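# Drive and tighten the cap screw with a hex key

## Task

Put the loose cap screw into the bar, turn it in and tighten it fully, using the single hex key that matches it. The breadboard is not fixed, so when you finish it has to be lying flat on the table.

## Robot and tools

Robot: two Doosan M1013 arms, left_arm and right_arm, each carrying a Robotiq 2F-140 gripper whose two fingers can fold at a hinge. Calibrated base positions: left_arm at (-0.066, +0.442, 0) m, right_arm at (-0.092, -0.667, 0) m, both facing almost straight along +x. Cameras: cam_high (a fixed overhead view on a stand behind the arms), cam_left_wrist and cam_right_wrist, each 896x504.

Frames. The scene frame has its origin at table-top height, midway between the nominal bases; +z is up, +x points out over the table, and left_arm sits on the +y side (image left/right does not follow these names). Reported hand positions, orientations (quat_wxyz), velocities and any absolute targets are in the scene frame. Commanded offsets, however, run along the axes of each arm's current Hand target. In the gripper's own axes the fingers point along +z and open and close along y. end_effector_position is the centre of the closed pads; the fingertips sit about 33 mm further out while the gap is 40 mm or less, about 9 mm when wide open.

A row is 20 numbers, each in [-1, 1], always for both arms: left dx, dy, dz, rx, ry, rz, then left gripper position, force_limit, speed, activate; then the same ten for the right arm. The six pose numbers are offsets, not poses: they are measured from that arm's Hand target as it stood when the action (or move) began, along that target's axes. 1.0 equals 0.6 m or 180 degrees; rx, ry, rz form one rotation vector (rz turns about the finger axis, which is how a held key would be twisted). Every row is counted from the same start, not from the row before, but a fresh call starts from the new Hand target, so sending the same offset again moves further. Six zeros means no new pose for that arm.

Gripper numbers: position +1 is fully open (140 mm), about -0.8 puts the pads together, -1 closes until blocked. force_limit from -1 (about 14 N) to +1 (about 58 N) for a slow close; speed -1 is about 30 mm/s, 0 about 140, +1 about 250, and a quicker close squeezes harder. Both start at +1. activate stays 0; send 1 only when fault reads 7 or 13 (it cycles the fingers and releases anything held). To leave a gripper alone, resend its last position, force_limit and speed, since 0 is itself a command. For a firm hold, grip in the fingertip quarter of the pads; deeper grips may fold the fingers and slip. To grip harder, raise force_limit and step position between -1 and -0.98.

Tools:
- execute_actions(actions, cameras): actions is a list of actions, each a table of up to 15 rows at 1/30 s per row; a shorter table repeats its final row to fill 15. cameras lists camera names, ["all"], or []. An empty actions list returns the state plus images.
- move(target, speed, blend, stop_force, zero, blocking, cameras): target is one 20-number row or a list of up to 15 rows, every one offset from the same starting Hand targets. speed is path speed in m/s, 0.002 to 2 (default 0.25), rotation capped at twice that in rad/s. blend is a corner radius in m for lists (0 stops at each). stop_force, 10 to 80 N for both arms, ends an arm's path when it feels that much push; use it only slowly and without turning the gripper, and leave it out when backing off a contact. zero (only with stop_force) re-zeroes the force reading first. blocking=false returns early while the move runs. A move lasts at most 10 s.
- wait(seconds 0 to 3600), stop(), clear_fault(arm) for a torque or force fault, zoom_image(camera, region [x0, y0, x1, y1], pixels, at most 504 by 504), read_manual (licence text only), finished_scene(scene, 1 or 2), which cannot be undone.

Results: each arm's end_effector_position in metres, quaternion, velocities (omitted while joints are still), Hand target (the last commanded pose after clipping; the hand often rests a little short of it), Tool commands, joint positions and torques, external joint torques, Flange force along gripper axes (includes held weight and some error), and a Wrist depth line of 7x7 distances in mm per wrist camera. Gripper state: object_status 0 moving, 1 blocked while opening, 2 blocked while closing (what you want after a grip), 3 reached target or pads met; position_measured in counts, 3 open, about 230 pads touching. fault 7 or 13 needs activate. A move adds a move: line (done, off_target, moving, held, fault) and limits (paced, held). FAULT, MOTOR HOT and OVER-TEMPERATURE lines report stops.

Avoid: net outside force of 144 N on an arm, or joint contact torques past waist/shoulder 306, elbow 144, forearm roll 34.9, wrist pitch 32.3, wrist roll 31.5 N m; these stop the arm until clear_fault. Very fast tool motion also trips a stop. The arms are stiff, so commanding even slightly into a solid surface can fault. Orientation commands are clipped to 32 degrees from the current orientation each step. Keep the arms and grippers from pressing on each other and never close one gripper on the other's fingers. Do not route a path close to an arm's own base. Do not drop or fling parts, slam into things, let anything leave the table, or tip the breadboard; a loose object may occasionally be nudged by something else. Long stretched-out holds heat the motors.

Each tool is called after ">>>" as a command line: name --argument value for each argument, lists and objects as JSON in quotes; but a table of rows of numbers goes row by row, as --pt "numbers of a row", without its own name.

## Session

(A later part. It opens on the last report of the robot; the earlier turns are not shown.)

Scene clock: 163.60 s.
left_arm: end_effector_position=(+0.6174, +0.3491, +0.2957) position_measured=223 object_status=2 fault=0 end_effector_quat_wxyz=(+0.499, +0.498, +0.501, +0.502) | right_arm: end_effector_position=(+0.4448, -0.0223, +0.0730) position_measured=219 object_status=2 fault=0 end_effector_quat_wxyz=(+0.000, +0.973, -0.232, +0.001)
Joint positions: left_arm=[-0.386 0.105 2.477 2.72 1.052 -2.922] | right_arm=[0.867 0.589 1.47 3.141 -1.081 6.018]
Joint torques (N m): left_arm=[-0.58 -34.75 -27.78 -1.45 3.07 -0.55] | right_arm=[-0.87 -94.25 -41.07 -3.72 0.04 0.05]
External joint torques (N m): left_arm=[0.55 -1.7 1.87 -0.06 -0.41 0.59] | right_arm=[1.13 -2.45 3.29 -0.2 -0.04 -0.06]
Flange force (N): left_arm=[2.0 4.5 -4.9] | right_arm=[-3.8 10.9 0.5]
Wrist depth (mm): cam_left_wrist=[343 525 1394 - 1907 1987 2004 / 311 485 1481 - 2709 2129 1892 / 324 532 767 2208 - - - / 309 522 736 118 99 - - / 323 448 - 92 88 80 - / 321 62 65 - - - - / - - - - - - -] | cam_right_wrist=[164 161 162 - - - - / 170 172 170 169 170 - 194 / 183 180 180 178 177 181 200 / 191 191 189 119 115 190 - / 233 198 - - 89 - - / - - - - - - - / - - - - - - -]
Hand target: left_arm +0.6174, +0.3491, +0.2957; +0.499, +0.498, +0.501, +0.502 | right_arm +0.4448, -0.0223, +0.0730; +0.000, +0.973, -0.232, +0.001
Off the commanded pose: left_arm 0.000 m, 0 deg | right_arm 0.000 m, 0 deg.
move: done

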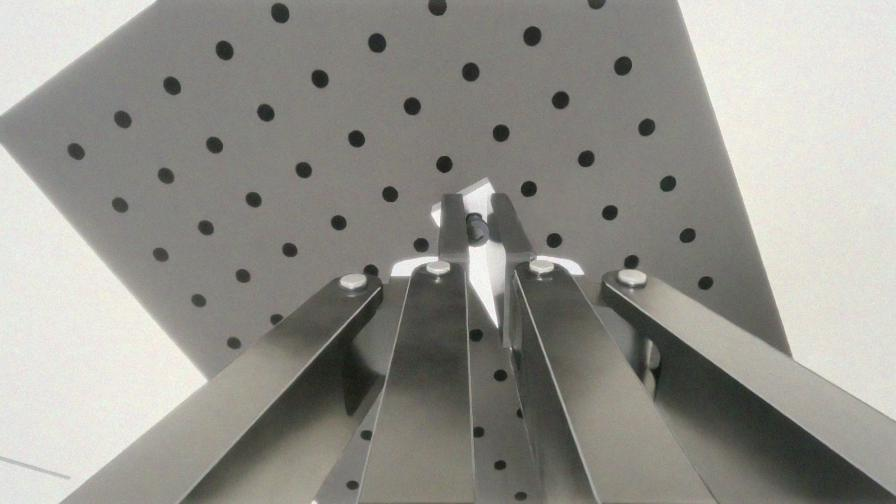

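>>> move --target '[0,0,0,0,0,0,-1,-0.3,-0.7,0,0,0,-0.002,0,0,0,-0.98,0.2,-0.8,0]' --speed 0.01

Scene clock: 164.37 s.
left_arm: end_effector_position=(+0.6174, +0.3491, +0.2957) position_measured=223 object_status=2 fault=0 end_effector_quat_wxyz=(+0.499, +0.498, +0.501, +0.502) | right_arm: end_effector_position=(+0.4448, -0.0223, +0.0742) position_measured=219 object_status=2 fault=0 end_effector_quat_wxyz=(+0.000, +0.973, -0.232, +0.001)
Joint positions: left_arm=[-0.386 0.105 2.477 2.72 1.052 -2.922] | right_arm=[0.867 0.588 1.469 3.141 -1.083 6.018]
Joint torques (N m): left_arm=[-0.61 -35.09 -27.65 -1.5 3.06 -0.54] | right_arm=[-1.37 -93.68 -40.46 -3.9 -0.38 0.05]
External joint torques (N m): left_arm=[0.57 -1.59 1.66 -0.01 -0.39 0.59] | right_arm=[1.33 -3.24 2.34 -0.07 0.39 -0.05]
Flange force (N): left_arm=[2.1 4.3 -4.4] | right_arm=[-3.9 10.1 -0.2]
Wrist depth (mm): cam_left_wrist=[343 489 1340 - 1907 - - / 341 487 1403 - - - - / 327 485 825 164 - - - / 337 484 752 117 99 - - / 324 447 - 92 88 80 2384 / 310 62 65 - - - - / - - - - - - -] | cam_right_wrist=[181 163 162 - 161 182 - / 171 172 171 171 172 - - / 181 181 183 181 - - - / 192 192 190 131 113 - 216 / 233 202 - - 89 - - / - - - - - - - / - - - - - - -]
Hand target: left_arm +0.6174, +0.3491, +0.2957; +0.499, +0.498, +0.501, +0.502 | right_arm +0.4448, -0.0223, +0.0742; +0.000, +0.973, -0.232, +0.001
Off the commanded pose: left_arm 0.000 m, 0 deg | right_arm 0.000 m, 0 deg.
move: done

>>> move --pt "0 0 0 0 0 0 -1 -0.3 -0.7 0 0.0013 0 0 0 0 0 -0.98 0.2 -0.8 0" --pt "0 0 0 0 0 0 -1 -0.3 -0.7 0 0.0013 0 0.0035 0 0 0 -0.98 0.2 -0.8 0" --speed 0.01 --stop_force 10 --cameras '["cam_right_wrist"]'

>>> zoom_image --camera "cam_right_wrist" --region '[450, 200, 500, 250]'

Scene clock: 166.73 s.
left_arm: end_effector_position=(+0.6174, +0.3491, +0.2957) position_measured=223 object_status=2 fault=0 end_effector_quat_wxyz=(+0.499, +0.498, +0.501, +0.502) | right_arm: end_effector_position=(+0.4455, -0.0225, +0.0738) position_measured=219 object_status=2 fault=0 end_effector_quat_wxyz=(+0.000, +0.973, -0.232, +0.001)
Joint positions: left_arm=[-0.386 0.105 2.477 2.72 1.052 -2.922] | right_arm=[0.866 0.589 1.469 3.141 -1.082 6.017]
Joint torques (N m): left_arm=[-0.58 -35.03 -27.68 -1.43 3.1 -0.56] | right_arm=[-2.15 -80.96 -33.15 -4.14 0.14 0.1]
External joint torques (N m): left_arm=[0.61 -1.78 1.6 -0.09 -0.42 0.61] | right_arm=[2.51 -16.12 -4.91 0.19 -0.13 -0.11]
Flange force (N): left_arm=[2.0 4.9 -4.6] | right_arm=[-5.2 10.0 -16.1]
Wrist depth (mm): cam_left_wrist=[341 489 1340 - 1679 - - / 341 536 1436 - - - 2055 / 324 482 834 165 2021 2208 - / 338 481 747 118 99 2537 - / 324 449 - 92 88 85 - / 324 62 65 - - - - / - - - - - - -] | cam_right_wrist=[166 162 162 - - - 187 / 170 171 171 - 170 - - / 181 184 181 178 - 204 205 / 214 193 190 131 113 191 - / 234 202 - - 89 - - / - - - - - - - / - - - - - - -]
Hand target: left_arm +0.6174, +0.3491, +0.2957; +0.499, +0.498, +0.501, +0.502 | right_arm +0.4455, -0.0225, +0.0738; +0.000, +0.973, -0.232, +0.001 (not the last commanded pose)
Off the commanded pose: left_arm 0.000 m, 0 deg | right_arm 0.002 m, 0 deg.
move: contact (right_arm); path passed 1 of 2 targets

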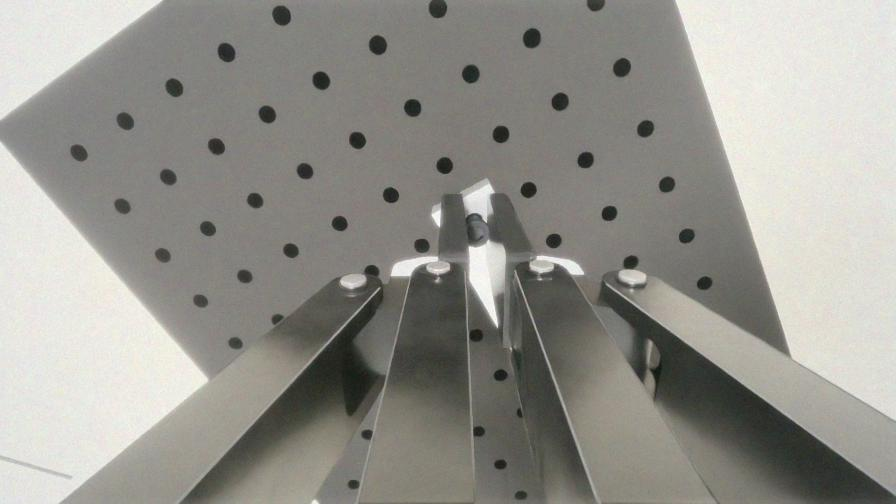

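Scaled by 10.080 from the camera's image (finer frame: 1280x720).

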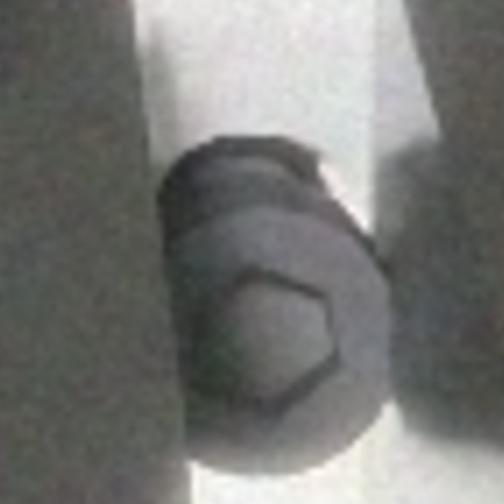

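>>> move --pt "0 0 0 0 0 0 -1 -0.3 -0.7 0 0 0 -0.002 0 0 0 -0.98 0.2 -0.8 0" --pt "0 0 0 0 0 0 -1 -0.3 -0.7 0 -0.0013 0 -0.002 0 0 0 -0.98 0.2 -0.8 0" --speed 0.02

>>> move --target '[0,0,0,0,0,0,-1,-0.3,-0.7,0,0,0,0.0047,0,0,0,-0.98,0.2,-0.8,0]' --speed 0.01 --stop_force 10 --cameras '["cam_right_wrist"]'

>>> zoom_image --camera "cam_right_wrist" --region '[450, 200, 500, 250]'

Scene clock: 167.90 s.
left_arm: end_effector_position=(+0.6174, +0.3491, +0.2957) position_measured=223 object_status=2 fault=0 end_effector_quat_wxyz=(+0.499, +0.498, +0.501, +0.502) | right_arm: end_effector_position=(+0.4450, -0.0222, +0.0751) position_measured=219 object_status=2 fault=0 end_effector_quat_wxyz=(+0.000, +0.973, -0.232, +0.001)
Joint positions: left_arm=[-0.386 0.105 2.477 2.72 1.052 -2.922] | right_arm=[0.867 0.588 1.468 3.141 -1.084 6.017]
Joint torques (N m): left_arm=[-0.5 -35.09 -27.66 -1.43 3.05 -0.49] | right_arm=[-0.94 -94.14 -40.55 -3.91 -0.3 0.13]
External joint torques (N m): left_arm=[0.49 -1.55 1.7 -0.08 -0.38 0.54] | right_arm=[0.34 -2.49 2.54 -0.05 0.31 -0.13]
Flange force (N): left_arm=[1.8 4.1 -4.5] | right_arm=[-2.5 9.7 0.5]
Wrist depth (mm): cam_left_wrist=[328 492 1347 2293 1679 - - / 343 486 1411 1907 - - - / 324 482 843 166 - - 2361 / 338 479 736 118 - 2187 - / 322 447 - 92 88 79 - / 323 62 65 - - - - / - - - - - - -] | cam_right_wrist=[- 163 163 164 163 - - / 174 172 172 - 173 175 - / 182 183 184 180 180 182 - / - 194 191 130 118 - 220 / - 204 - - 89 - 234 / - - - - - - - / - - - - - - -]
Hand target: left_arm +0.6174, +0.3491, +0.2957; +0.499, +0.498, +0.501, +0.502 | right_arm +0.4448, -0.0222, +0.0750; +0.000, +0.973, -0.232, +0.001
Off the commanded pose: left_arm 0.000 m, 0 deg | right_arm 0.000 m, 0 deg.
move: done

Scene clock: 168.77 s.
left_arm: end_effector_position=(+0.6174, +0.3491, +0.2957) position_measured=223 object_status=2 fault=0 end_effector_quat_wxyz=(+0.499, +0.498, +0.501, +0.502) | right_arm: end_effector_position=(+0.4449, -0.0222, +0.0735) position_measured=219 object_status=2 fault=0 end_effector_quat_wxyz=(+0.000, +0.973, -0.232, +0.001)
Joint positions: left_arm=[-0.386 0.105 2.477 2.72 1.052 -2.922] | right_arm=[0.867 0.589 1.47 3.141 -1.081 6.018]
Joint torques (N m): left_arm=[-0.77 -35.09 -27.57 -1.47 3.13 -0.41] | right_arm=[1.19 -79.71 -33.71 -2.88 1.09 0.07]
External joint torques (N m): left_arm=[0.85 -1.74 1.62 -0.05 -0.46 0.46] | right_arm=[-0.75 -16.96 -4.09 -1.03 -1.09 -0.07]
Flange force (N): left_arm=[3.0 4.6 -4.2] | right_arm=[-2.0 13.2 -17.5]
Wrist depth (mm): cam_left_wrist=[345 490 - 2110 2110 2168 2073 / 342 486 1445 - - 2187 - / 324 491 - 167 2271 - - / 341 485 743 118 2510 - 2510 / 324 452 - 92 88 80 - / 321 62 65 - - - - / - - - - - - -] | cam_right_wrist=[- 162 162 - 163 165 185 / 173 171 171 171 169 191 - / 181 181 180 181 179 182 203 / - 192 189 131 186 192 219 / - 201 - - 90 201 229 / - - - - - - - / - - - - - - -]
Hand target: left_arm +0.6174, +0.3491, +0.2957; +0.499, +0.498, +0.501, +0.502 | right_arm +0.4449, -0.0222, +0.0735; +0.000, +0.973, -0.232, +0.001 (not the last commanded pose)
Off the commanded pose: left_arm 0.000 m, 0 deg | right_arm 0.001 m, 0 deg.
move: contact (right_arm)

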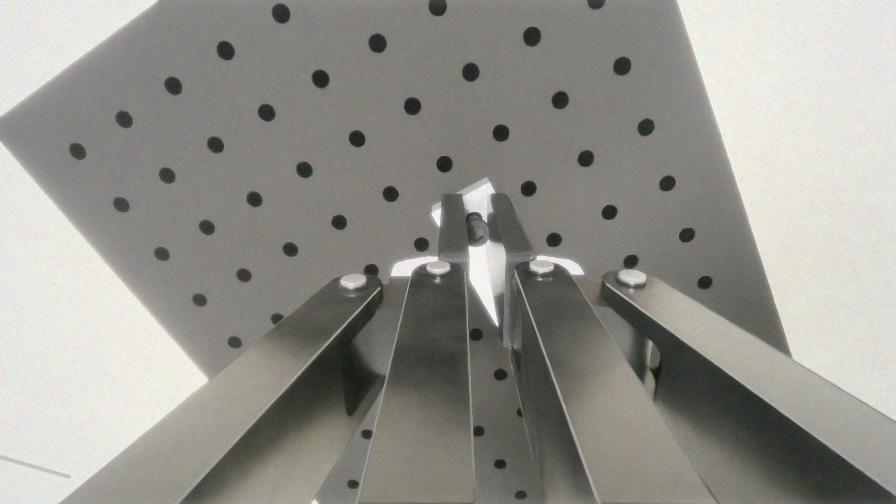

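Scaled by 10.080 from the camera's image (finer frame: 1280x720).

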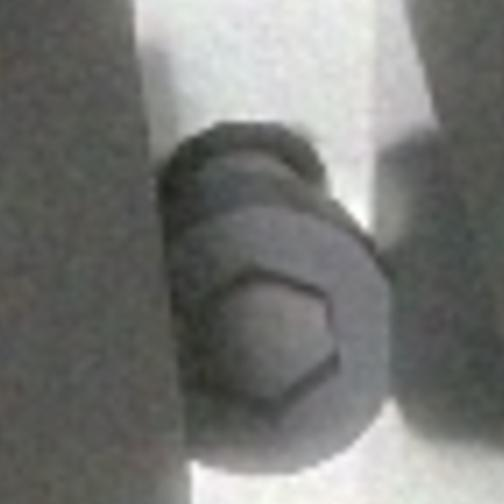

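>>> move --pt "0 0 0 0 0 0 -1 -0.3 -0.7 0 0 0 -0.0006 0 0 -0.768 -0.98 0.2 -0.8 0" --pt "0 0 0 0 0 0 -1 -0.3 -0.7 0 0 0 -0.0006 0 0 0.464 -0.98 0.2 -0.8 0" --pt "0 0 0 0 0 0 -1 -0.3 -0.7 0 0 0 -0.0006 0 0 -0.304 -0.98 0.2 -0.8 0" --pt "0 0 0 0 0 0 -1 -0.3 -0.7 0 0 0 -0.0006 0 0 0.928 -0.98 0.2 -0.8 0" --speed 0.8 --blend '[0.05,0.05,0.05,0]' --cameras '["cam_right_wrist"]'

>>> zoom_image --camera "cam_right_wrist" --region '[450, 200, 500, 250]'

Scene clock: 176.10 s.
left_arm: end_effector_position=(+0.6174, +0.3491, +0.2957) position_measured=223 object_status=2 fault=0 end_effector_quat_wxyz=(+0.499, +0.498, +0.501, +0.502) | right_arm: end_effector_position=(+0.4449, -0.0222, +0.0738) position_measured=219 object_status=2 fault=0 end_effector_quat_wxyz=(+0.001, +0.121, +0.993, +0.000)
Joint positions: left_arm=[-0.386 0.105 2.477 2.72 1.052 -2.922] | right_arm=[0.867 0.589 1.469 3.141 -1.082 -3.633]
Joint torques (N m): left_arm=[-0.57 -35.24 -27.63 -1.41 3.11 -0.46] | right_arm=[-1.27 -93.94 -40.96 -3.79 -0.03 0.13]
External joint torques (N m): left_arm=[0.56 -1.44 1.64 -0.11 -0.44 0.51] | right_arm=[1.44 -3.18 2.8 -0.09 0.02 -0.13]
Flange force (N): left_arm=[1.9 4.0 -4.2] | right_arm=[6.3 -9.5 -0.3]
Wrist depth (mm): cam_left_wrist=[345 573 1370 - 1779 1820 - / 342 453 1419 - 1971 - - / 326 452 852 164 2168 - - / 309 450 867 117 - - - / 324 421 - 92 88 85 - / 323 62 65 - - - - / - - - - - - -] | cam_right_wrist=[- 163 - 161 163 161 181 / - - - 162 171 170 172 / 206 207 181 168 179 179 180 / - - - 119 187 190 193 / - - - - 90 197 202 / - - - - - - - / - - - - - - -]
Hand target: left_arm +0.6174, +0.3491, +0.2957; +0.499, +0.498, +0.501, +0.502 | right_arm +0.4449, -0.0222, +0.0738; +0.001, +0.121, +0.993, +0.000
Off the commanded pose: left_arm 0.000 m, 0 deg | right_arm 0.000 m, 0 deg.
move: done

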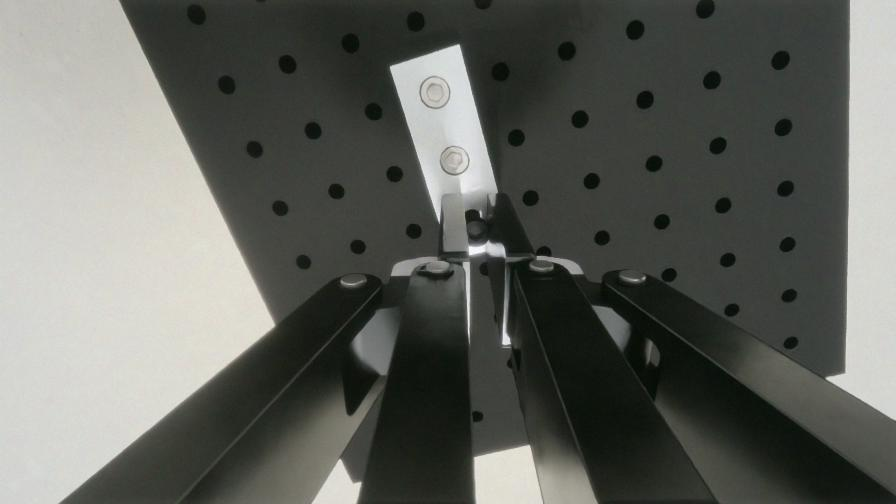

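Scaled by 10.080 from the camera's image (finer frame: 1280x720).

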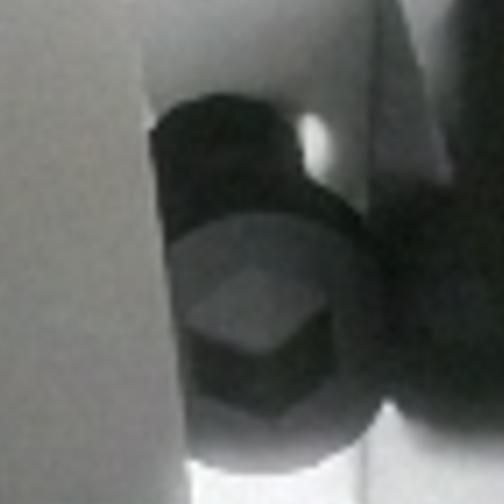

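>>> move --target '[0,0,0,0,0,0,-1,-0.3,-0.7,0,0,0,0.0033,0,0,0,-0.98,0.2,-0.8,0]' --speed 0.006 --stop_force 10

Scene clock: 178.23 s.
left_arm: end_effector_position=(+0.6174, +0.3491, +0.2957) position_measured=223 object_status=2 fault=0 end_effector_quat_wxyz=(+0.499, +0.498, +0.501, +0.502) | right_arm: end_effector_position=(+0.4449, -0.0222, +0.0719) position_measured=219 object_status=2 fault=0 end_effector_quat_wxyz=(+0.001, +0.121, +0.993, +0.000)
Joint positions: left_arm=[-0.386 0.105 2.477 2.72 1.052 -2.922] | right_arm=[0.867 0.59 1.471 3.141 -1.079 -3.633]
Joint torques (N m): left_arm=[-0.88 -34.83 -27.68 -1.46 3.12 -0.53] | right_arm=[-1.23 -94.34 -40.43 -3.84 -0.38 0.07]
External joint torques (N m): left_arm=[0.87 -1.75 1.68 -0.06 -0.45 0.57] | right_arm=[1.42 -2.36 2.74 0.01 0.34 -0.07]
Flange force (N): left_arm=[2.8 4.8 -4.3] | right_arm=[5.9 -8.6 0.7]
Wrist depth (mm): cam_left_wrist=[342 491 1362 - 2187 - - / 340 485 1445 2055 2592 - - / 326 485 703 - - 2187 - / 339 484 736 117 - 2620 - / 324 449 - 92 88 80 1939 / 323 62 65 - - - - / - - - - - - -] | cam_right_wrist=[- 161 160 161 160 159 159 / - 172 - 165 169 168 169 / - - 183 167 179 178 177 / - - 187 119 186 188 187 / - - - - 89 197 200 / - - - - - - - / - - - - - - -]
Hand target: left_arm +0.6174, +0.3491, +0.2957; +0.499, +0.498, +0.501, +0.502 | right_arm +0.4449, -0.0222, +0.0719; +0.001, +0.121, +0.993, +0.000
Off the commanded pose: left_arm 0.000 m, 0 deg | right_arm 0.000 m, 0 deg.
move: done

>>> execute_actions --actions '[[[0,0,0,0,0,0,-1,-0.3,-0.7,0,0,0,0,0,0,0,-0.69,0,-0.5,0]],[[0,0,0,0,0,0,-1,-0.3,-0.7,0,0,0,0,0,0,0,-1,-0.6,-0.8,0]],[[0,0,0,0,0,0,-1,-0.3,-0.7,0,0,0,0,0,0,0,-1,-0.6,-0.8,0]]]' --cameras '["cam_right_wrist"]'

>>> zoom_image --camera "cam_right_wrist" --region '[440, 190, 510, 260]'

Scene clock: 180.80 s.
left_arm: end_effector_position=(+0.6174, +0.3491, +0.2957) position_measured=223 object_status=2 fault=0 end_effector_quat_wxyz=(+0.499, +0.498, +0.501, +0.502) | right_arm: end_effector_position=(+0.4449, -0.0222, +0.0719) position_measured=216 object_status=2 fault=0 end_effector_quat_wxyz=(+0.001, +0.121, +0.993, +0.000)
Joint positions: left_arm=[-0.386 0.105 2.477 2.72 1.052 -2.922] | right_arm=[0.867 0.59 1.471 3.141 -1.079 -3.633]
Joint torques (N m): left_arm=[-0.62 -35.05 -27.65 -1.45 3.14 -0.52] | right_arm=[-1.31 -94.13 -40.44 -3.82 -0.38 0.08]
External joint torques (N m): left_arm=[0.62 -1.62 1.71 -0.07 -0.47 0.57] | right_arm=[1.17 -2.82 2.57 -0.04 0.35 -0.08]
External joint torques at the end of the 1st action: left_arm=[0.37 -1.41 1.39 -0.07 -0.4 0.63] | right_arm=[1.58 -3.3 2.44 -0.03 0.34 -0.07]
External joint torques at the end of the 2nd action: left_arm=[0.39 -2.12 1.52 -0.07 -0.4 0.55] | right_arm=[2.05 -3.13 2.29 -0.06 0.33 -0.12]
Flange force (N): left_arm=[2.2 4.5 -4.4] | right_arm=[5.8 -9.0 0.2]
Flange force at the end of the 1st action (N): left_arm=[1.2 4.2 -3.9] | right_arm=[6.4 -9.1 -0.2]
Flange force at the end of the 2nd action (N): left_arm=[1.7 5.5 -5.1] | right_arm=[6.6 -8.3 -0.2]
Wrist depth (mm): cam_left_wrist=[343 494 1355 1923 1987 - - / 341 441 1419 - 2293 - - / 325 491 939 2458 2055 - 2129 / 339 481 747 117 98 - - / 323 451 - 92 88 2510 - / 321 62 65 - - - - / - - - - - - -] | cam_right_wrist=[184 - 160 159 162 160 159 / 192 - - 159 169 168 167 / 209 - - 170 177 178 179 / - 219 190 119 184 188 190 / - - - - 89 195 200 / - - - - - - - / - - - - - - -]
Hand target: left_arm +0.6174, +0.3491, +0.2957; +0.499, +0.498, +0.501, +0.502 | right_arm +0.4449, -0.0222, +0.0719; +0.001, +0.121, +0.993, +0.000
Off the commanded pose: left_arm 0.000 m, 0 deg | right_arm 0.000 m, 0 deg.

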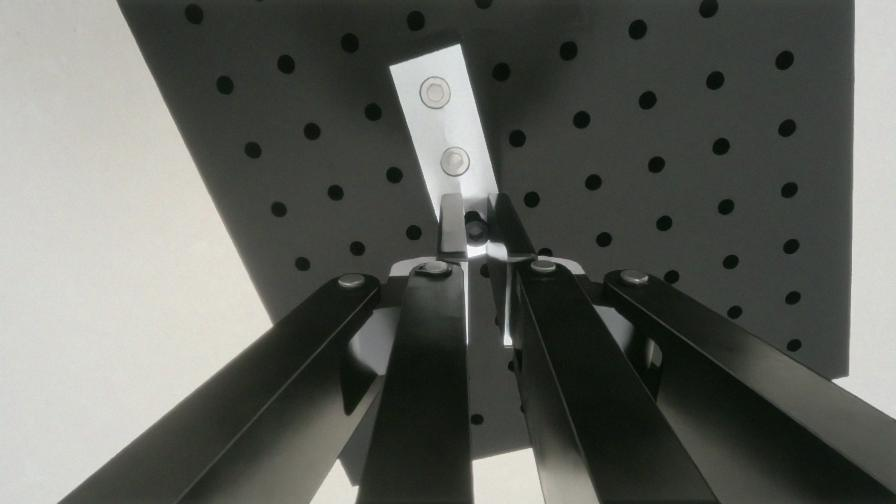

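Scaled by 7.200 from the camera's image (finer frame: 1280x720).

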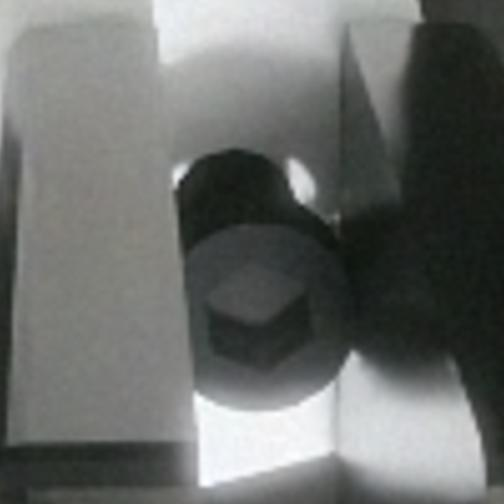

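>>> move --pt "0 0 0 0 0 0 -1 -0.3 -0.7 0 0.0007 -0.0018 0.0001 0 0 0.384 -1 -0.6 -0.8 0" --pt "0 0 0 0 0 0 -1 -0.3 -0.7 0 0.0026 -0.0018 0.0002 0 0 0.768 -1 -0.6 -0.8 0" --pt "0 0 0 0 0 0 -1 -0.3 -0.7 0 0.0033 0 0.0002 0 0 -0.848 -1 -0.6 -0.8 0" --pt "0 0 0 0 0 0 -1 -0.3 -0.7 0 0.0019 0.0013 0.0003 0 0 -0.464 -1 -0.6 -0.8 0" --pt "0 0 0 0 0 0 -1 -0.3 -0.7 0 0.0002 0.0004 0.0004 0 0 -0.08 -1 -0.6 -0.8 0" --pt "0 0 0 0 0 0 -1 -0.3 -0.7 0 0.0004 -0.0015 0.0004 0 0 0.304 -1 -0.6 -0.8 0" --pt "0 0 0 0 0 0 -1 -0.3 -0.7 0 0.0023 -0.002 0.0005 0 0 0.688 -1 -0.6 -0.8 0" --pt "0 0 0 0 0 0 -1 -0.3 -0.7 0 0.0034 -0.0004 0.0005 0 0 -0.928 -1 -0.6 -0.8 0" --speed 0.7 --blend '[0.03,0.03,0.03,0.03,0.03,0.03,0.03,0]' --cameras '["cam_right_wrist"]'

>>> zoom_image --camera "cam_right_wrist" --region '[440, 190, 510, 260]'

Scene clock: 189.30 s.
left_arm: end_effector_position=(+0.6174, +0.3491, +0.2957) position_measured=223 object_status=2 fault=0 end_effector_quat_wxyz=(+0.499, +0.498, +0.501, +0.502) | right_arm: end_effector_position=(+0.4428, -0.0219, +0.0715) position_measured=216 object_status=2 fault=0 end_effector_quat_wxyz=(+0.000, +0.973, -0.232, +0.001)
Joint positions: left_arm=[-0.386 0.105 2.477 2.72 1.052 -2.922] | right_arm=[0.869 0.589 1.474 3.141 -1.077 6.02]
Joint torques (N m): left_arm=[-0.4 -34.82 -27.68 -1.44 3.07 -0.48] | right_arm=[-1.05 -84.5 -32.97 -3.73 -1.27 0.07]
External joint torques (N m): left_arm=[0.43 -1.97 1.7 -0.08 -0.4 0.53] | right_arm=[0.85 -12.27 -4.88 -0.21 1.28 -0.07]
Flange force (N): left_arm=[1.8 5.0 -5.1] | right_arm=[-2.4 6.5 -11.0]
Wrist depth (mm): cam_left_wrist=[344 490 1362 1923 2228 - - / 326 517 1419 2148 2805 2338 - / 323 484 2092 165 - - - / 340 483 843 118 2620 - - / 322 448 - 92 88 79 - / 322 62 65 - - - - / - - - - - - -] | cam_right_wrist=[164 161 161 161 - - 182 / 172 170 170 168 - - 189 / - 180 181 176 177 179 200 / 214 191 188 130 103 - - / - 201 - - 89 - - / - - - - - - - / - - - - - - -]
Hand target: left_arm +0.6174, +0.3491, +0.2957; +0.499, +0.498, +0.501, +0.502 | right_arm +0.4428, -0.0219, +0.0715; +0.000, +0.973, -0.232, +0.001
Off the commanded pose: left_arm 0.000 m, 0 deg | right_arm 0.000 m, 0 deg.
move: done

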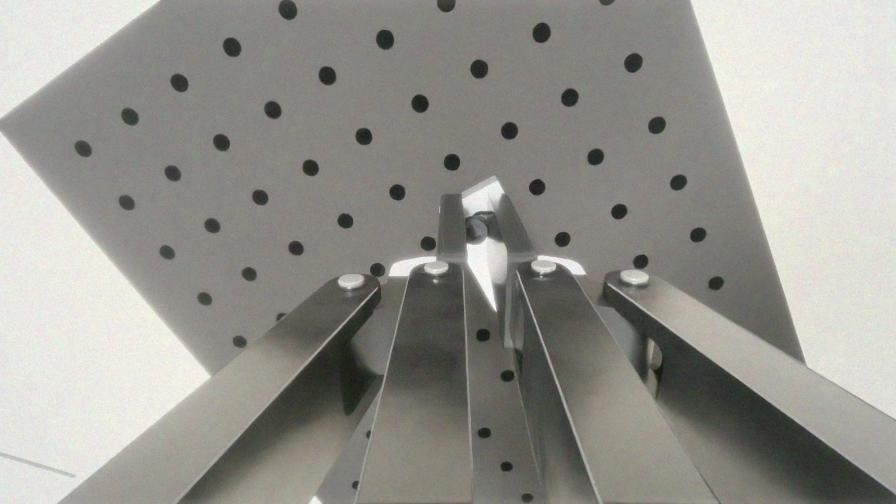

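Scaled by 7.200 from the camera's image (finer frame: 1280x720).

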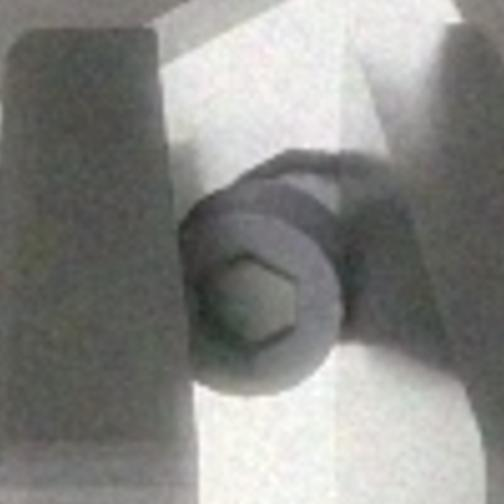

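>>> execute_actions --actions '[[[0,0,0,0,0,0,-1,-0.3,-0.7,0,0,0,-0.0005,0,0,0,-0.8,0,-1,0]],[[0,0,0,0,0,0,-1,-0.3,-0.7,0,0,0,0,0,0,0,-0.6,0,-1,0]]]' --cameras '["cam_right_wrist"]'

>>> zoom_image --camera "cam_right_wrist" --region '[430, 180, 520, 270]'

Scene clock: 191.20 s.
left_arm: end_effector_position=(+0.6174, +0.3491, +0.2957) position_measured=223 object_status=2 fault=0 end_effector_quat_wxyz=(+0.499, +0.498, +0.501, +0.502) | right_arm: end_effector_position=(+0.4428, -0.0219, +0.0718) position_measured=205 object_status=3 fault=0 end_effector_quat_wxyz=(+0.000, +0.973, -0.232, +0.001)
Joint positions: left_arm=[-0.386 0.105 2.477 2.72 1.052 -2.922] | right_arm=[0.869 0.589 1.473 3.141 -1.078 6.02]
Joint torques (N m): left_arm=[-0.49 -34.82 -27.47 -1.47 3.07 -0.45] | right_arm=[-0.98 -94.23 -40.47 -3.84 -0.34 0.05]
External joint torques (N m): left_arm=[0.49 -1.86 1.46 -0.05 -0.39 0.5] | right_arm=[0.77 -2.56 2.5 -0.11 0.35 -0.05]
External joint torques at the end of the 1st action: left_arm=[0.68 -1.92 1.64 -0.01 -0.43 0.61] | right_arm=[-0.76 -4.79 1.67 -0.7 0.04 -0.09]
Flange force (N): left_arm=[1.9 4.9 -4.5] | right_arm=[-3.1 9.6 0.4]
Flange force at the end of the 1st action (N): left_arm=[2.5 5.1 -4.7] | right_arm=[-1.4 10.9 -2.4]
Wrist depth (mm): cam_left_wrist=[342 493 1347 - 2092 - 1923 / 345 484 1445 - - - 1806 / 324 483 846 162 - - 2384 / 338 484 825 118 116 - - / 323 450 - 92 88 80 2564 / 323 62 65 - - - - / - - - - - - -] | cam_right_wrist=[- 161 161 165 - 180 183 / 172 170 169 169 168 167 191 / 180 180 178 177 177 - - / - 191 188 164 184 - - / - 200 - 202 89 - - / - - - - - - - / - - - - - - -]
Hand target: left_arm +0.6174, +0.3491, +0.2957; +0.499, +0.498, +0.501, +0.502 | right_arm +0.4428, -0.0219, +0.0718; +0.000, +0.973, -0.232, +0.001
Off the commanded pose: left_arm 0.000 m, 0 deg | right_arm 0.000 m, 0 deg.

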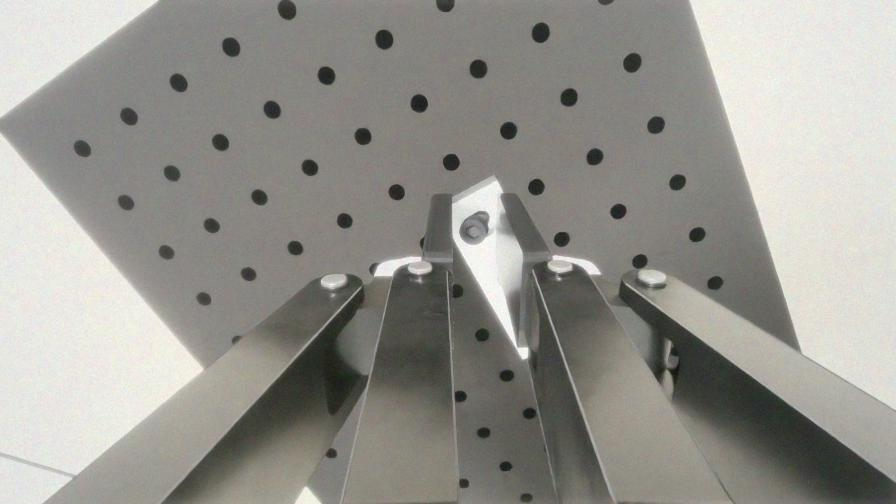

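Scaled by 5.600 from the camera's image (finer frame: 1280x720).

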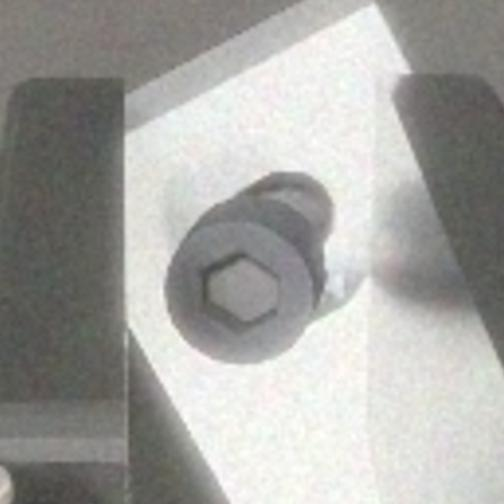

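>>> move --pt "0 0 0 0 0 0 -1 -0.3 -0.7 0 0 0 -0.05 0 0 0 -0.4 0 -0.5 0" --pt "0 0 0 0 0 0 -1 -0.3 -0.7 0 0.0033 -0.0012 -0.05 0 0 -0.7056 -0.4 0 -0.5 0" --pt "0 0 0 0 0 0 -1 -0.3 -0.7 0 0.0033 -0.0012 -0.05 0 0 0.589 -0.4 0 -0.5 0" --pt "0 0 0 0 0 0 -1 -0.3 -0.7 0 0.0033 -0.0012 -0.05 0 0 -0.117 -0.4 0 -0.5 0" --pt "0 0 0 0 0 0 -1 -0.3 -0.7 0 0.0033 -0.0012 -0.05 0 0 -0.822 -0.4 0 -0.5 0" --pt "0 0 0 0 0 0 -1 -0.3 -0.7 0 0.0033 -0.0012 -0.01 0 0 -0.822 -0.4 0 -0.5 0" --speed '[0.1,1,1,1,1,0.1]' --blend '[0.003,0.05,0.05,0.05,0.003,0]' --cameras '["cam_right_wrist"]'

>>> zoom_image --camera "cam_right_wrist" --region '[430, 180, 520, 270]'

Scene clock: 198.70 s.
left_arm: end_effector_position=(+0.6174, +0.3491, +0.2957) position_measured=223 object_status=2 fault=0 end_effector_quat_wxyz=(+0.499, +0.498, +0.501, +0.502) | right_arm: end_effector_position=(+0.4449, -0.0221, +0.0779) position_measured=179 object_status=3 fault=0 end_effector_quat_wxyz=(+0.001, +0.492, +0.871, +0.001)
Joint positions: left_arm=[-0.386 0.105 2.477 2.72 1.052 -2.922] | right_arm=[0.867 0.586 1.466 3.141 -1.088 -2.848]
Joint torques (N m): left_arm=[-0.6 -35.14 -27.71 -1.45 3.1 -0.49] | right_arm=[-1.1 -94.05 -40.82 -3.79 -0.36 0.11]
External joint torques (N m): left_arm=[0.6 -1.57 1.69 -0.07 -0.43 0.54] | right_arm=[0.29 -2.92 2.61 -0.11 0.38 -0.1]
Flange force (N): left_arm=[2.1 4.3 -4.4] | right_arm=[-3.4 -10.4 0.3]
Wrist depth (mm): cam_left_wrist=[343 487 1289 - 1644 - - / 340 487 1411 2073 - 2168 2110 / 326 487 861 2484 - 2361 2944 / 324 447 - 118 100 2293 2055 / 322 424 - 92 88 91 2315 / 321 62 65 - - - - / - - - - - - -] | cam_right_wrist=[165 - 166 166 165 162 166 / - 177 170 173 176 175 173 / - - 176 178 178 184 185 / - - - 167 167 193 220 / - - - - - - 234 / - - - - - - - / - - - - - - -]
Hand target: left_arm +0.6174, +0.3491, +0.2957; +0.499, +0.498, +0.501, +0.502 | right_arm +0.4449, -0.0222, +0.0779; +0.001, +0.492, +0.871, +0.001
Off the commanded pose: left_arm 0.000 m, 0 deg | right_arm 0.000 m, 0 deg.
move: done

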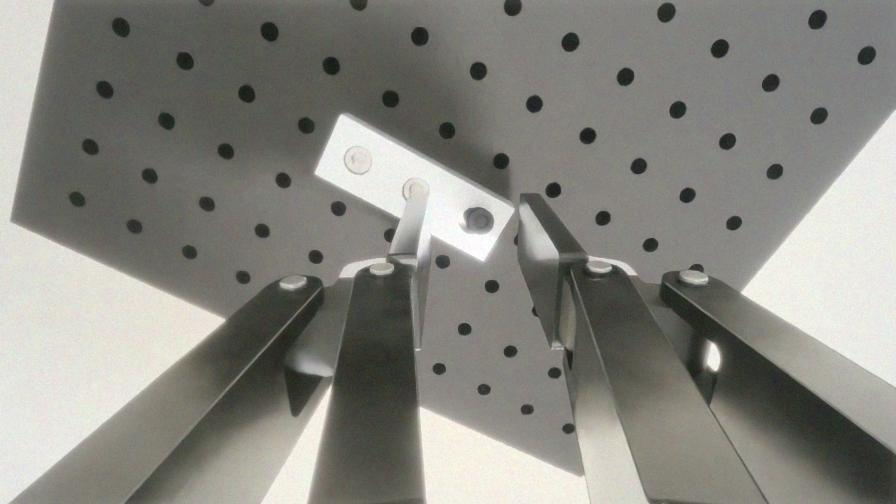

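Scaled by 5.600 from the camera's image (finer frame: 1280x720).

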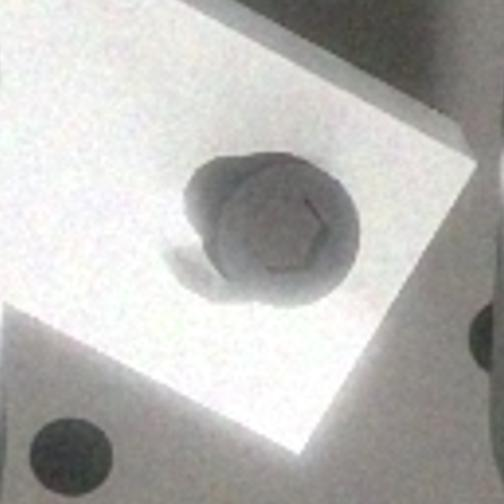

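>>> move --pt "0 0 0 0 0 0 -1 -0.3 -0.7 0 0 0 -0.012 0 0 -0.2222 -0.4 0 -0.5 0" --pt "0 0 0 0 0 0 -1 -0.3 -0.7 0 0 0 0.0068 0 0 -0.2222 -0.4 0 -0.5 0" --speed '[0.5,0.06]' --blend '[0.002,0]'

>>> execute_actions --actions '[[[0,0,0,0,0,0,-1,-0.3,-0.7,0,0,0,0,0,0,0,-1,-0.8,-1,0]],[[0,0,0,0,0,0,-1,-0.3,-0.7,0,0,0,0,0,0,0,-1,-0.8,-1,0]],[[0,0,0,0,0,0,-1,-0.3,-0.7,0,0,0,0,0,0,0,-1,-0.8,-1,0]],[[0,0,0,0,0,0,-1,-0.3,-0.7,0,0,0,0,0,0,0,-0.98,0.2,-0.8,0]]]' --cameras '["cam_right_wrist"]'

>>> zoom_image --camera "cam_right_wrist" --region '[430, 180, 520, 270]'

Scene clock: 201.93 s.
left_arm: end_effector_position=(+0.6174, +0.3491, +0.2957) position_measured=223 object_status=2 fault=0 end_effector_quat_wxyz=(+0.499, +0.498, +0.501, +0.502) | right_arm: end_effector_position=(+0.4449, -0.0221, +0.0738) position_measured=179 object_status=3 fault=0 end_effector_quat_wxyz=(+0.001, +0.164, +0.986, +0.000)
Joint positions: left_arm=[-0.386 0.105 2.477 2.72 1.052 -2.922] | right_arm=[0.867 0.589 1.469 3.141 -1.082 -3.546]
Joint torques (N m): left_arm=[-0.9 -34.74 -27.52 -1.44 3.1 -0.46] | right_arm=[-1.41 -94.24 -40.29 -3.84 -0.38 0.04]
External joint torques (N m): left_arm=[0.92 -2 1.54 -0.07 -0.42 0.5] | right_arm=[1.45 -2.48 2.43 -0.01 0.35 -0.04]
Flange force (N): left_arm=[3.0 5.3 -4.4] | right_arm=[5.0 -8.5 0.4]
Wrist depth (mm): cam_left_wrist=[343 452 1403 - 2110 - - / 339 483 1454 - 2148 2092 - / 324 480 774 161 - 2361 2433 / 339 484 1050 118 2228 - - / 323 422 - 92 88 80 - / 321 62 65 - - - - / - - - - - - -] | cam_right_wrist=[- 163 162 161 162 161 160 / 197 - - 168 171 170 169 / - - 181 172 179 180 183 / - - 191 177 166 191 192 / - - - 205 - - 199 / - - - - - - - / - - - - - - -]
Hand target: left_arm +0.6174, +0.3491, +0.2957; +0.499, +0.498, +0.501, +0.502 | right_arm +0.4449, -0.0222, +0.0738; +0.001, +0.164, +0.986, +0.000
Off the commanded pose: left_arm 0.000 m, 0 deg | right_arm 0.000 m, 0 deg.
move: done

Scene clock: 204.13 s.
left_arm: end_effector_position=(+0.6174, +0.3491, +0.2957) position_measured=223 object_status=2 fault=0 end_effector_quat_wxyz=(+0.499, +0.498, +0.501, +0.502) | right_arm: end_effector_position=(+0.4449, -0.0222, +0.0738) position_measured=219 object_status=2 fault=0 end_effector_quat_wxyz=(+0.001, +0.164, +0.986, +0.000)
Joint positions: left_arm=[-0.386 0.105 2.477 2.72 1.052 -2.922] | right_arm=[0.867 0.589 1.469 3.141 -1.082 -3.546]
Joint torques (N m): left_arm=[-0.8 -35.2 -27.63 -1.48 3.07 -0.5] | right_arm=[-1.58 -91.36 -39.96 -3.81 0.29 0.1]
External joint torques (N m): left_arm=[0.81 -1.6 1.67 -0.03 -0.4 0.55] | right_arm=[1.21 -5.25 2.02 -0.06 -0.31 -0.1]
External joint torques at the end of the 1st action: left_arm=[0.86 -1.48 1.69 -0.05 -0.49 0.58] | right_arm=[1.74 -3.24 2.54 -0.06 0.33 -0.1]
External joint torques at the end of the 2nd action: left_arm=[0.72 -1.86 1.65 -0.01 -0.44 0.53] | right_arm=[1.37 -3.97 2.54 -0.11 0.06 -0.07]
External joint torques at the end of the 3rd action: left_arm=[0.39 -1.93 1.81 -0.08 -0.41 0.52] | right_arm=[0.99 -3.37 2.66 -0.05 0.08 -0.09]
Flange force (N): left_arm=[2.7 4.2 -4.1] | right_arm=[5.5 -10.8 -3.0]
Flange force at the end of the 1st action (N): left_arm=[2.8 4.3 -3.9] | right_arm=[5.8 -9.6 -0.1]
Flange force at the end of the 2nd action (N): left_arm=[2.7 4.9 -4.5] | right_arm=[5.7 -10.5 -1.1]
Flange force at the end of the 3rd action (N): left_arm=[1.7 4.9 -5.3] | right_arm=[5.0 -10.2 -0.5]
Wrist depth (mm): cam_left_wrist=[343 495 1347 2293 1834 2129 2038 / 342 459 1403 2293 - - - / 326 455 849 2315 - - 2537 / 340 479 831 117 100 - 1848 / 324 447 - 92 88 85 2537 / 320 62 65 - - - - / - - - - - - -] | cam_right_wrist=[- 158 163 160 162 161 165 / 198 - 168 168 171 170 171 / 207 205 182 169 177 179 179 / 221 221 194 119 186 190 192 / 235 - - - 89 - 202 / 248 - - - - - - / - - - - - - -]
Hand target: left_arm +0.6174, +0.3491, +0.2957; +0.499, +0.498, +0.501, +0.502 | right_arm +0.4449, -0.0222, +0.0738; +0.001, +0.164, +0.986, +0.000
Off the commanded pose: left_arm 0.000 m, 0 deg | right_arm 0.000 m, 0 deg.

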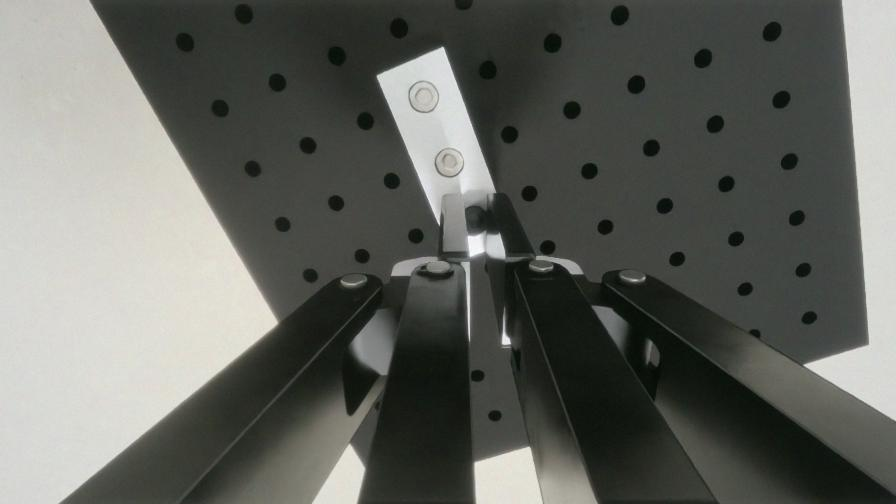

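Scaled by 5.600 from the camera's image (finer frame: 1280x720).

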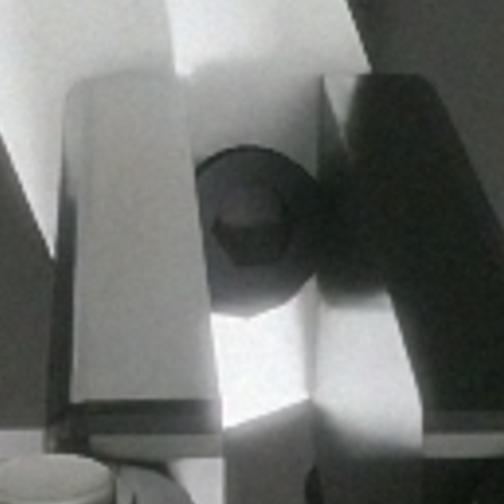

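>>> move --target '[0,0,0,0,0,0,-1,-0.3,-0.7,0,-0.0063,0,0,0,0,0,-0.98,0.2,-0.8,0]' --speed 0.02 --cameras '["cam_right_wrist"]'

>>> zoom_image --camera "cam_right_wrist" --region '[430, 180, 520, 270]'

Scene clock: 206.47 s.
left_arm: end_effector_position=(+0.6174, +0.3491, +0.2957) position_measured=223 object_status=2 fault=0 end_effector_quat_wxyz=(+0.499, +0.498, +0.501, +0.502) | right_arm: end_effector_position=(+0.4485, -0.0234, +0.0738) position_measured=219 object_status=2 fault=0 end_effector_quat_wxyz=(+0.001, +0.164, +0.986, +0.000)
Joint positions: left_arm=[-0.386 0.105 2.477 2.72 1.052 -2.922] | right_arm=[0.863 0.591 1.466 3.141 -1.083 -3.55]
Joint torques (N m): left_arm=[-0.6 -35.15 -27.63 -1.49 3.1 -0.53] | right_arm=[-2.2 -86.92 -36.6 -4.3 -0.04 0.13]
External joint torques (N m): left_arm=[0.6 -1.61 1.58 -0.03 -0.43 0.58] | right_arm=[1.99 -10.01 -1.35 0.44 0.02 -0.13]
Flange force (N): left_arm=[2.1 4.4 -4.2] | right_arm=[6.0 -9.5 -8.6]
Wrist depth (mm): cam_left_wrist=[328 538 1340 1939 1863 1820 2092 / 342 489 1394 - - - - / 309 481 858 163 - - 2208 / 339 481 731 118 2408 2293 2338 / 309 447 - 92 88 2433 2839 / 322 62 65 - - - - / - - - - - - -] | cam_right_wrist=[186 165 - 161 163 162 161 / 196 - - 163 171 170 173 / - 202 182 168 178 179 181 / - - 190 119 186 190 192 / - - - - 89 197 202 / - - - - - - - / - - - - - - -]
Hand target: left_arm +0.6174, +0.3491, +0.2957; +0.499, +0.498, +0.501, +0.502 | right_arm +0.4485, -0.0234, +0.0738; +0.001, +0.164, +0.986, +0.000
Off the commanded pose: left_arm 0.000 m, 0 deg | right_arm 0.000 m, 0 deg.
move: done

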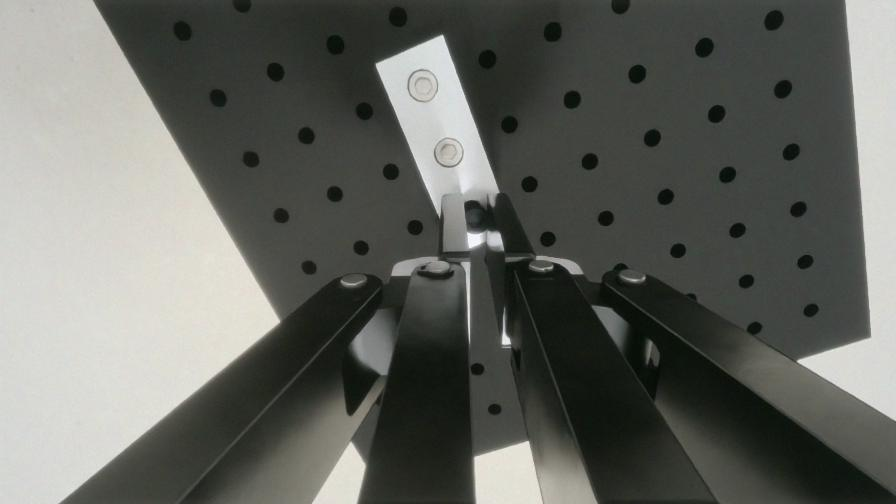

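Scaled by 5.600 from the camera's image (finer frame: 1280x720).

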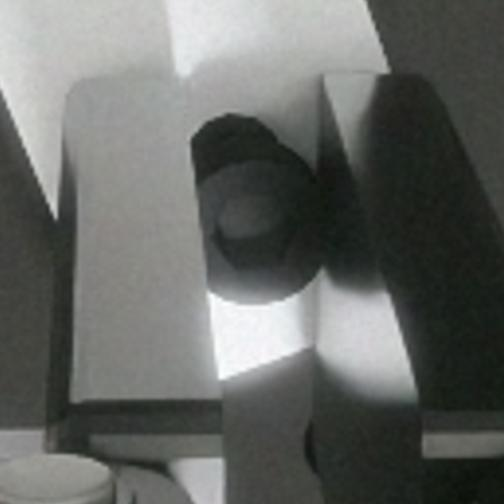

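>>> move --pt "0 0 0 0 0 0 -1 -0.3 -0.7 0 0.0020 -0.0060 0.0002 0 0 0.2537 -0.98 0.2 -0.8 0" --pt "0 0 0 0 0 0 -1 -0.3 -0.7 0 0.0073 -0.0089 0.0004 0 0 0.5074 -0.98 0.2 -0.8 0" --pt "0 0 0 0 0 0 -1 -0.3 -0.7 0 0.0132 -0.0069 0.0006 0 0 0.7611 -0.98 0.2 -0.8 0" --pt "0 0 0 0 0 0 -1 -0.3 -0.7 0 0.0160 -0.0013 0.0008 0 0 -0.9852 -0.98 0.2 -0.8 0" --pt "0 0 0 0 0 0 -1 -0.3 -0.7 0 0.0139 0.0045 0.001 0 0 -0.7315 -0.98 0.2 -0.8 0" --pt "0 0 0 0 0 0 -1 -0.3 -0.7 0 0.0083 0.0072 0.0012 0 0 -0.4778 -0.98 0.2 -0.8 0" --pt "0 0 0 0 0 0 -1 -0.3 -0.7 0 0.0025 0.0049 0.0014 0 0 -0.2241 -0.98 0.2 -0.8 0" --pt "0 0 0 0 0 0 -1 -0.3 -0.7 0 0 -0.0008 0.0016 0 0 0.0296 -0.98 0.2 -0.8 0" --pt "0 0 0 0 0 0 -1 -0.3 -0.7 0 0.0023 -0.0065 0.0018 0 0 0.2833 -0.98 0.2 -0.8 0" --pt "0 0 0 0 0 0 -1 -0.3 -0.7 0 0.0081 -0.0088 0.002 0 0 0.537 -0.98 0.2 -0.8 0" --pt "0 0 0 0 0 0 -1 -0.3 -0.7 0 0.0138 -0.0064 0.0022 0 0 0.7907 -0.98 0.2 -0.8 0" --pt "0 0 0 0 0 0 -1 -0.3 -0.7 0 0.0160 -0.0006 0.0024 0 0 -0.9556 -0.98 0.2 -0.8 0" --speed 0.65 --blend '[0.03,0.03,0.03,0.03,0.03,0.03,0.03,0.03,0.03,0.03,0.03,0]' --cameras '["cam_right_wrist"]'

>>> zoom_image --camera "cam_right_wrist" --region '[430, 180, 520, 270]'

Scene clock: 216.17 s.
left_arm: end_effector_position=(+0.6174, +0.3491, +0.2957) position_measured=223 object_status=2 fault=0 end_effector_quat_wxyz=(+0.499, +0.498, +0.501, +0.502) | right_arm: end_effector_position=(+0.4393, -0.0206, +0.0723) position_measured=219 object_status=2 fault=0 end_effector_quat_wxyz=(+0.000, +0.973, -0.233, +0.001)
Joint positions: left_arm=[-0.386 0.105 2.477 2.72 1.052 -2.922] | right_arm=[0.873 0.587 1.476 3.141 -1.077 6.024]
Joint torques (N m): left_arm=[-0.65 -35.02 -27.53 -1.44 3.12 -0.54] | right_arm=[9.64 -88.02 -37.49 0.39 -0.08 0.07]
External joint torques (N m): left_arm=[0.63 -1.59 1.55 -0.08 -0.46 0.59] | right_arm=[-9.53 -8.41 -0.33 -4.31 0.09 -0.07]
Flange force (N): left_arm=[2.0 4.5 -4.2] | right_arm=[8.7 14.0 -6.6]
Wrist depth (mm): cam_left_wrist=[343 490 1362 1715 1753 2073 - / 342 491 1378 - - - - / 325 455 - 163 - - 2315 / 338 452 - 118 98 - - / 324 448 - 92 88 85 - / 322 62 65 - - - - / - - - - - - -] | cam_right_wrist=[164 161 162 - 161 178 - / 172 170 170 - 168 - - / 181 179 182 177 - - - / 187 190 188 119 105 192 211 / - 201 - - 89 - - / - - - - - - - / - - - - - - -]
Hand target: left_arm +0.6174, +0.3491, +0.2957; +0.499, +0.498, +0.501, +0.502 | right_arm +0.4393, -0.0206, +0.0723; +0.000, +0.973, -0.233, +0.001
Off the commanded pose: left_arm 0.000 m, 0 deg | right_arm 0.000 m, 0 deg.
move: done

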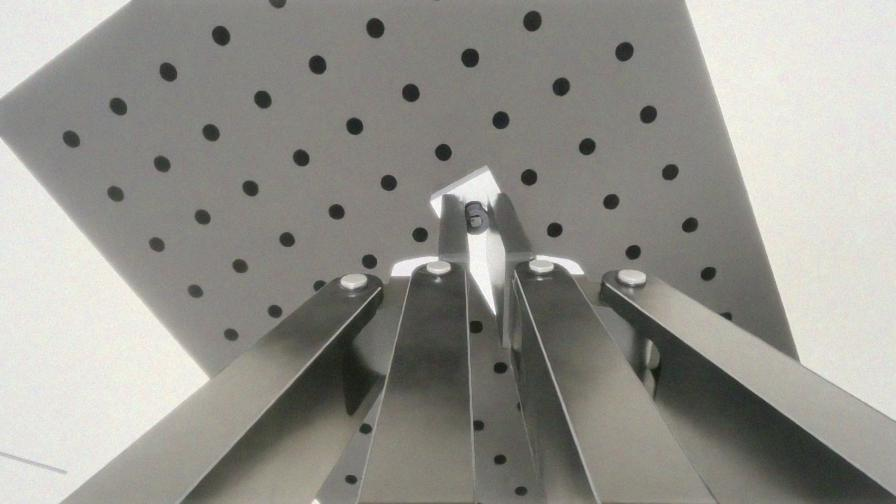

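Scaled by 5.600 from the camera's image (finer frame: 1280x720).

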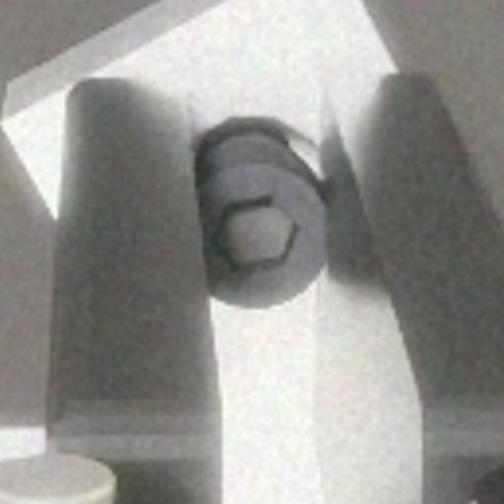

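>>> execute_actions --actions '[[[0,0,0,0,0,0,-1,-0.3,-0.7,0,0,0,0,0,0,0,-0.8,0,-1,0]],[[0,0,0,0,0,0,-1,-0.3,-0.7,0,0,0,0,0,0,0,-0.6,0,-1,0]]]' --cameras '["cam_right_wrist"]'

>>> zoom_image --camera "cam_right_wrist" --region '[430, 180, 520, 270]'

Scene clock: 217.70 s.
left_arm: end_effector_position=(+0.6174, +0.3491, +0.2957) position_measured=223 object_status=2 fault=0 end_effector_quat_wxyz=(+0.499, +0.498, +0.501, +0.502) | right_arm: end_effector_position=(+0.4392, -0.0206, +0.0723) position_measured=205 object_status=3 fault=0 end_effector_quat_wxyz=(+0.000, +0.973, -0.233, +0.001)
Joint positions: left_arm=[-0.386 0.105 2.477 2.72 1.052 -2.922] | right_arm=[0.873 0.587 1.476 3.141 -1.077 6.024]
Joint torques (N m): left_arm=[-0.03 -35.4 -27.68 -1.47 3.1 -0.54] | right_arm=[-1.29 -93.62 -40.22 -3.86 -0.29 0.08]
External joint torques (N m): left_arm=[0.08 -1.35 1.8 -0.05 -0.43 0.58] | right_arm=[1.1 -2.81 2.31 -0.08 0.3 -0.08]
External joint torques at the end of the 1st action: left_arm=[0.76 -1.59 1.53 -0.08 -0.41 0.56] | right_arm=[-9.85 -8.34 -0.32 -4.29 0.04 -0.07]
Flange force (N): left_arm=[0.7 3.8 -4.8] | right_arm=[-3.3 9.4 0.0]
Flange force at the end of the 1st action (N): left_arm=[2.4 4.4 -4.0] | right_arm=[9.1 14.0 -6.6]
Wrist depth (mm): cam_left_wrist=[342 457 1340 - 1548 - - / 327 451 1419 1954 - 2249 - / 324 482 840 166 1939 1971 2092 / 340 483 831 118 1923 - - / 337 451 - 92 88 80 - / 321 62 65 - - - - / - - - - - - -] | cam_right_wrist=[164 161 161 160 161 - - / 172 170 170 - 169 - - / - 180 182 177 - - - / 192 191 187 131 110 - - / 232 201 - - 90 - - / - - - - - - - / - - - - - - -]
Hand target: left_arm +0.6174, +0.3491, +0.2957; +0.499, +0.498, +0.501, +0.502 | right_arm +0.4393, -0.0206, +0.0723; +0.000, +0.973, -0.233, +0.001
Off the commanded pose: left_arm 0.000 m, 0 deg | right_arm 0.000 m, 0 deg.

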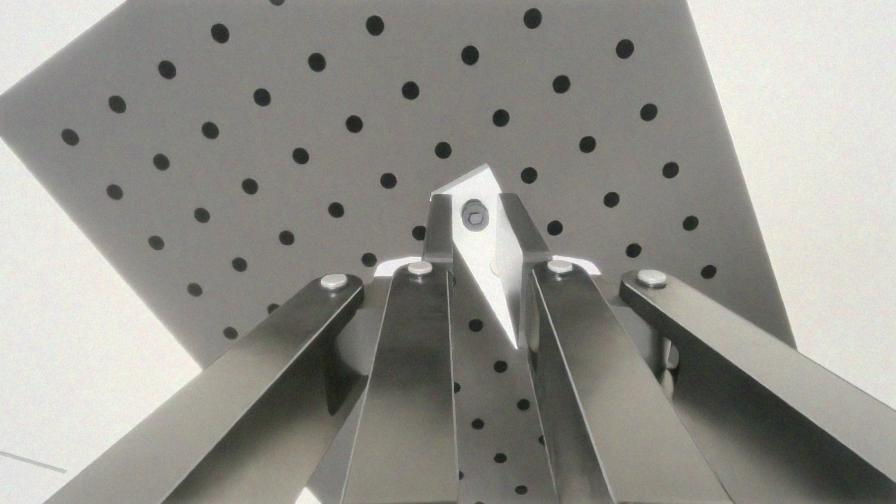

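Scaled by 5.600 from the camera's image (finer frame: 1280x720).

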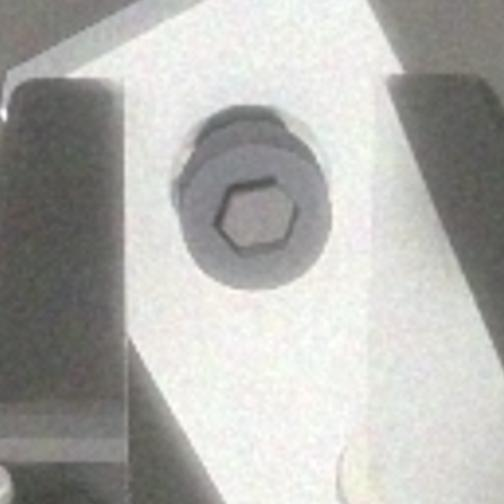

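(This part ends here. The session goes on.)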